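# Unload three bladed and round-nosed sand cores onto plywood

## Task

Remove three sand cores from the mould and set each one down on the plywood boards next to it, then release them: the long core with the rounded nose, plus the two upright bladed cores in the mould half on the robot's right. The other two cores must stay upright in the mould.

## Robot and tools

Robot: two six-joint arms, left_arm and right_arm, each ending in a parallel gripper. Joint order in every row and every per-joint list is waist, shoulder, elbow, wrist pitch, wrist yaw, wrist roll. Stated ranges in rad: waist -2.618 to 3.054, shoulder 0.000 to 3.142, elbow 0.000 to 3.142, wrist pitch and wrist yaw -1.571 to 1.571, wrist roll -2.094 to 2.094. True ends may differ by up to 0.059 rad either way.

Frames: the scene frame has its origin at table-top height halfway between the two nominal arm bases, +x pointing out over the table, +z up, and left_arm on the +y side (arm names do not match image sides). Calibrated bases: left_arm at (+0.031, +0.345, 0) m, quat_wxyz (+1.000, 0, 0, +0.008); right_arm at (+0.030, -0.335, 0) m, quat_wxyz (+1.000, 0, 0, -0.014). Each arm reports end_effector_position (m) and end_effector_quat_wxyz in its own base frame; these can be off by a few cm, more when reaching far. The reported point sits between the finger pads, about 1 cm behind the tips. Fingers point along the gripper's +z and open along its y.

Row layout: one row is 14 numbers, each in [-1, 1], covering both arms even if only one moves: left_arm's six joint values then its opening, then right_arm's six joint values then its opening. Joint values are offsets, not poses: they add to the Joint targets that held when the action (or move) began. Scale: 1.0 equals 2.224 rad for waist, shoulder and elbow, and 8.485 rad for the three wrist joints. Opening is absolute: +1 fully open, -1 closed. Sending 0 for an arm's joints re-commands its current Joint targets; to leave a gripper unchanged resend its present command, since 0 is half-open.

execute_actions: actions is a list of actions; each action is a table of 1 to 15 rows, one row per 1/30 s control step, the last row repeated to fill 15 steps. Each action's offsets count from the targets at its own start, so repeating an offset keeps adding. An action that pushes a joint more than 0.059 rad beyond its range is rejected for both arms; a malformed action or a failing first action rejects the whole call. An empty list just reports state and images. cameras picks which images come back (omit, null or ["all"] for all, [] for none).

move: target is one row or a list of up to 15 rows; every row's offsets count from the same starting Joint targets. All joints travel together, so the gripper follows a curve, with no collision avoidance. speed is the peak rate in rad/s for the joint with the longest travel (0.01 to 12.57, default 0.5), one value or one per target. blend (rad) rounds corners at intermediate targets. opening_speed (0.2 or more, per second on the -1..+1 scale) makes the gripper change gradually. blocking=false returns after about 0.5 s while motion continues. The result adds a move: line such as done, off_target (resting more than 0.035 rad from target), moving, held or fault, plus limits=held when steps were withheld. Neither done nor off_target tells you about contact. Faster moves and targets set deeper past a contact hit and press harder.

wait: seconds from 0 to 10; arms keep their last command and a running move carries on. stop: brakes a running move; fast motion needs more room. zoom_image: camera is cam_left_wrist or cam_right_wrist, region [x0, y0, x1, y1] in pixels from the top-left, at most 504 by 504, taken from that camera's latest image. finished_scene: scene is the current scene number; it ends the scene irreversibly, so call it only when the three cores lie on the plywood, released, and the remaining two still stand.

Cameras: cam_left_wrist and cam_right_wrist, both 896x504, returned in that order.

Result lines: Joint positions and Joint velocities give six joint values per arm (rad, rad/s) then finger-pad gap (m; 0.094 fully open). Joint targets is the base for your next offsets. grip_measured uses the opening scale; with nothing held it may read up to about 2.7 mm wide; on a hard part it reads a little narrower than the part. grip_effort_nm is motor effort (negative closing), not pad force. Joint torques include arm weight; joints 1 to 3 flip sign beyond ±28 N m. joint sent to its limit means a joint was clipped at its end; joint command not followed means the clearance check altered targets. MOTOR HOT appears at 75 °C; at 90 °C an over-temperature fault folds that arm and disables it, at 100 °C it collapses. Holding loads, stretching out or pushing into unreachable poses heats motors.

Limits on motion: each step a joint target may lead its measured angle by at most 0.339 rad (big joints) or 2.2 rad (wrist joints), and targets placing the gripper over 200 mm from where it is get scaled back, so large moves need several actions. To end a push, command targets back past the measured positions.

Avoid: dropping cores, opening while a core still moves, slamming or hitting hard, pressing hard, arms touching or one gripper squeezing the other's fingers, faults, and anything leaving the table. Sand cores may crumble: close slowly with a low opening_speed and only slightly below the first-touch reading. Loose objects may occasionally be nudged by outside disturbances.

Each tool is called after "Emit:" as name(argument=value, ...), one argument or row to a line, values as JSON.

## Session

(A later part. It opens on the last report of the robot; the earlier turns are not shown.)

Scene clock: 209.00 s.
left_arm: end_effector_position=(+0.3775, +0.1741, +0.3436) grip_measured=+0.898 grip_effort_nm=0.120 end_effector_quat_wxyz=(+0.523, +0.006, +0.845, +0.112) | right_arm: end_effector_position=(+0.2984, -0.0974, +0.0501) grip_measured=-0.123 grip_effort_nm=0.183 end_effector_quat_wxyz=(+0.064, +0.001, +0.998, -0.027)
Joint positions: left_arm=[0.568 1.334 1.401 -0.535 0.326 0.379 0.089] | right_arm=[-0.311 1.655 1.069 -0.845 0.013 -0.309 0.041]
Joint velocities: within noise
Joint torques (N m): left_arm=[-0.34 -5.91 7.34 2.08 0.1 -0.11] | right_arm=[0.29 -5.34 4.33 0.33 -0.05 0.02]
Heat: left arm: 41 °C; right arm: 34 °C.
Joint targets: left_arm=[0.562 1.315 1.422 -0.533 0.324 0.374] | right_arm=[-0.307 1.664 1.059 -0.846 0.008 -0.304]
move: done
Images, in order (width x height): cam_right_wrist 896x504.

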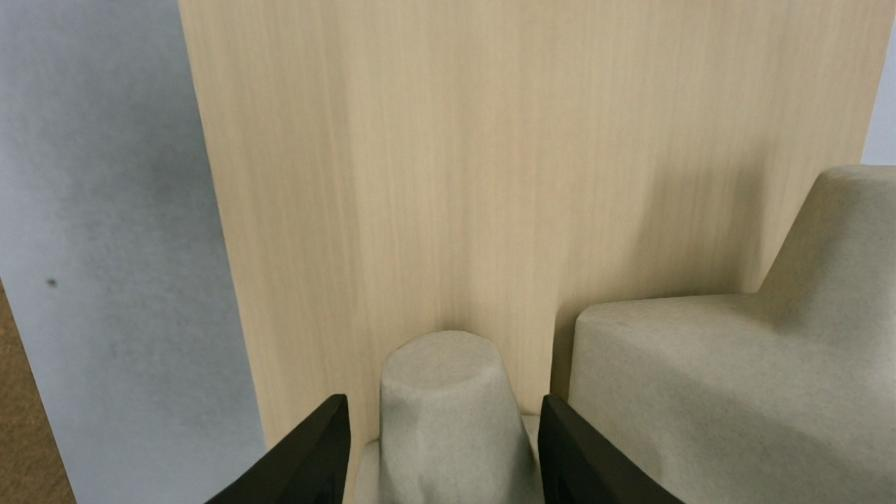

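Emit:
move(
  target=[
    [0,0,0,0,0,0,0.9,0,-0.01,0.05,-0.003,0,0,-0.08],
    [0,0,0,0,0,0,0.9,0,-0.05,0.15,-0.008,0,0,-0.08],
  ],
  speed=[0.15,0.3],
  cameras=["cam_right_wrist"],
)

Scene clock: 213.77 s.
left_arm: end_effector_position=(+0.3775, +0.1741, +0.3436) grip_measured=+0.898 grip_effort_nm=0.120 end_effector_quat_wxyz=(+0.523, +0.006, +0.845, +0.112) | right_arm: end_effector_position=(+0.3641, -0.1185, +0.1674) grip_measured=-0.083 grip_effort_nm=0.178 end_effector_quat_wxyz=(+0.214, +0.002, +0.974, -0.075)
Joint positions: left_arm=[0.568 1.334 1.401 -0.535 0.326 0.379 0.089] | right_arm=[-0.311 1.575 1.365 -0.903 0.013 -0.309 0.043]
Joint velocities: within noise
Joint torques (N m): left_arm=[-0.42 -5.82 7.39 2.1 0.11 -0.11] | right_arm=[0.34 -7.84 7.92 0.74 -0.05 0.03]
Heat: left arm: 41 °C; right arm: 34 °C.
Joint targets: left_arm=[0.562 1.315 1.422 -0.533 0.324 0.374] | right_arm=[-0.307 1.553 1.393 -0.914 0.008 -0.304]
move: done
Images, in order (width x height): cam_right_wrist 896x504.

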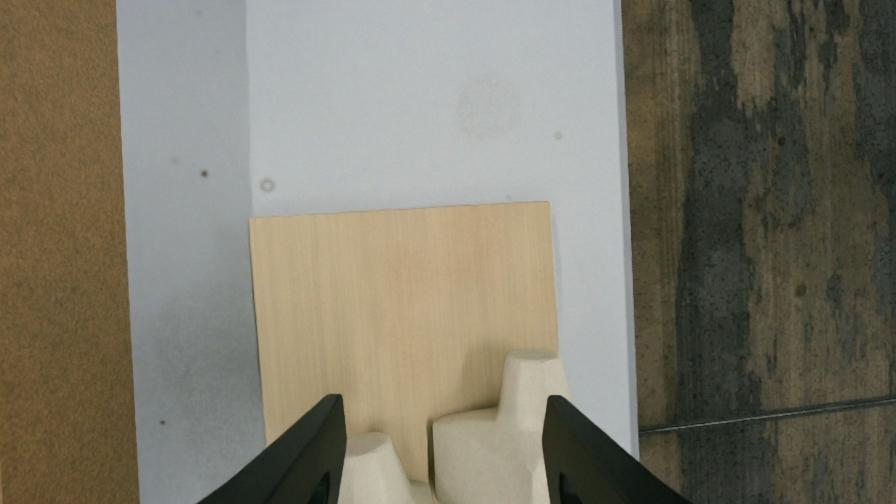

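Emit:
move(
  target=[-0.045,-0.045,0.1124,-0.106,-0.0382,-0.0441,0.9,0,-0.2248,0.045,-0.059,0,0.03,-0.08],
  speed=0.8,
)

Scene clock: 218.67 s.
left_arm: end_effector_position=(+0.2354, +0.1191, +0.3125) grip_measured=+0.898 grip_effort_nm=0.120 end_effector_quat_wxyz=(+0.273, -0.219, +0.935, +0.062) | right_arm: end_effector_position=(+0.2150, -0.0705, +0.2951) grip_measured=-0.083 grip_effort_nm=0.178 end_effector_quat_wxyz=(+0.283, +0.124, +0.949, -0.059)
Joint positions: left_arm=[0.471 1.229 1.65 -1.425 0.009 0.007 0.089] | right_arm=[-0.311 1.053 1.47 -1.402 0.013 -0.056 0.043]
Joint velocities: within noise
Joint torques (N m): left_arm=[-0.61 -3.28 6.12 1.39 -0.07 -0.13] | right_arm=[0.4 -0.95 6.49 0.9 -0.05 0.01]
Heat: left arm: 41 °C; right arm: 35 °C.
Joint targets: left_arm=[0.462 1.216 1.671 -1.432 0.000 0.000] | right_arm=[-0.307 1.053 1.493 -1.415 0.008 -0.049]
move: done

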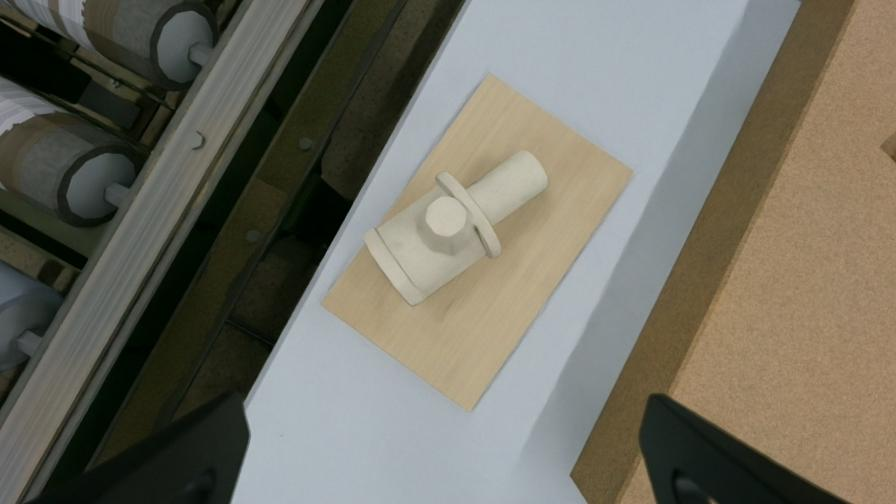

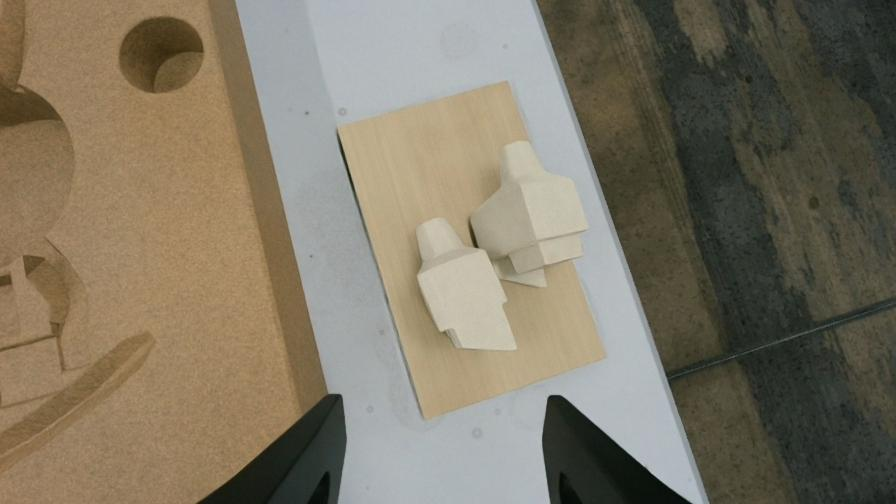

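Emit:
finished_scene(
  scene=2,
)

The scene is finished: the task was done.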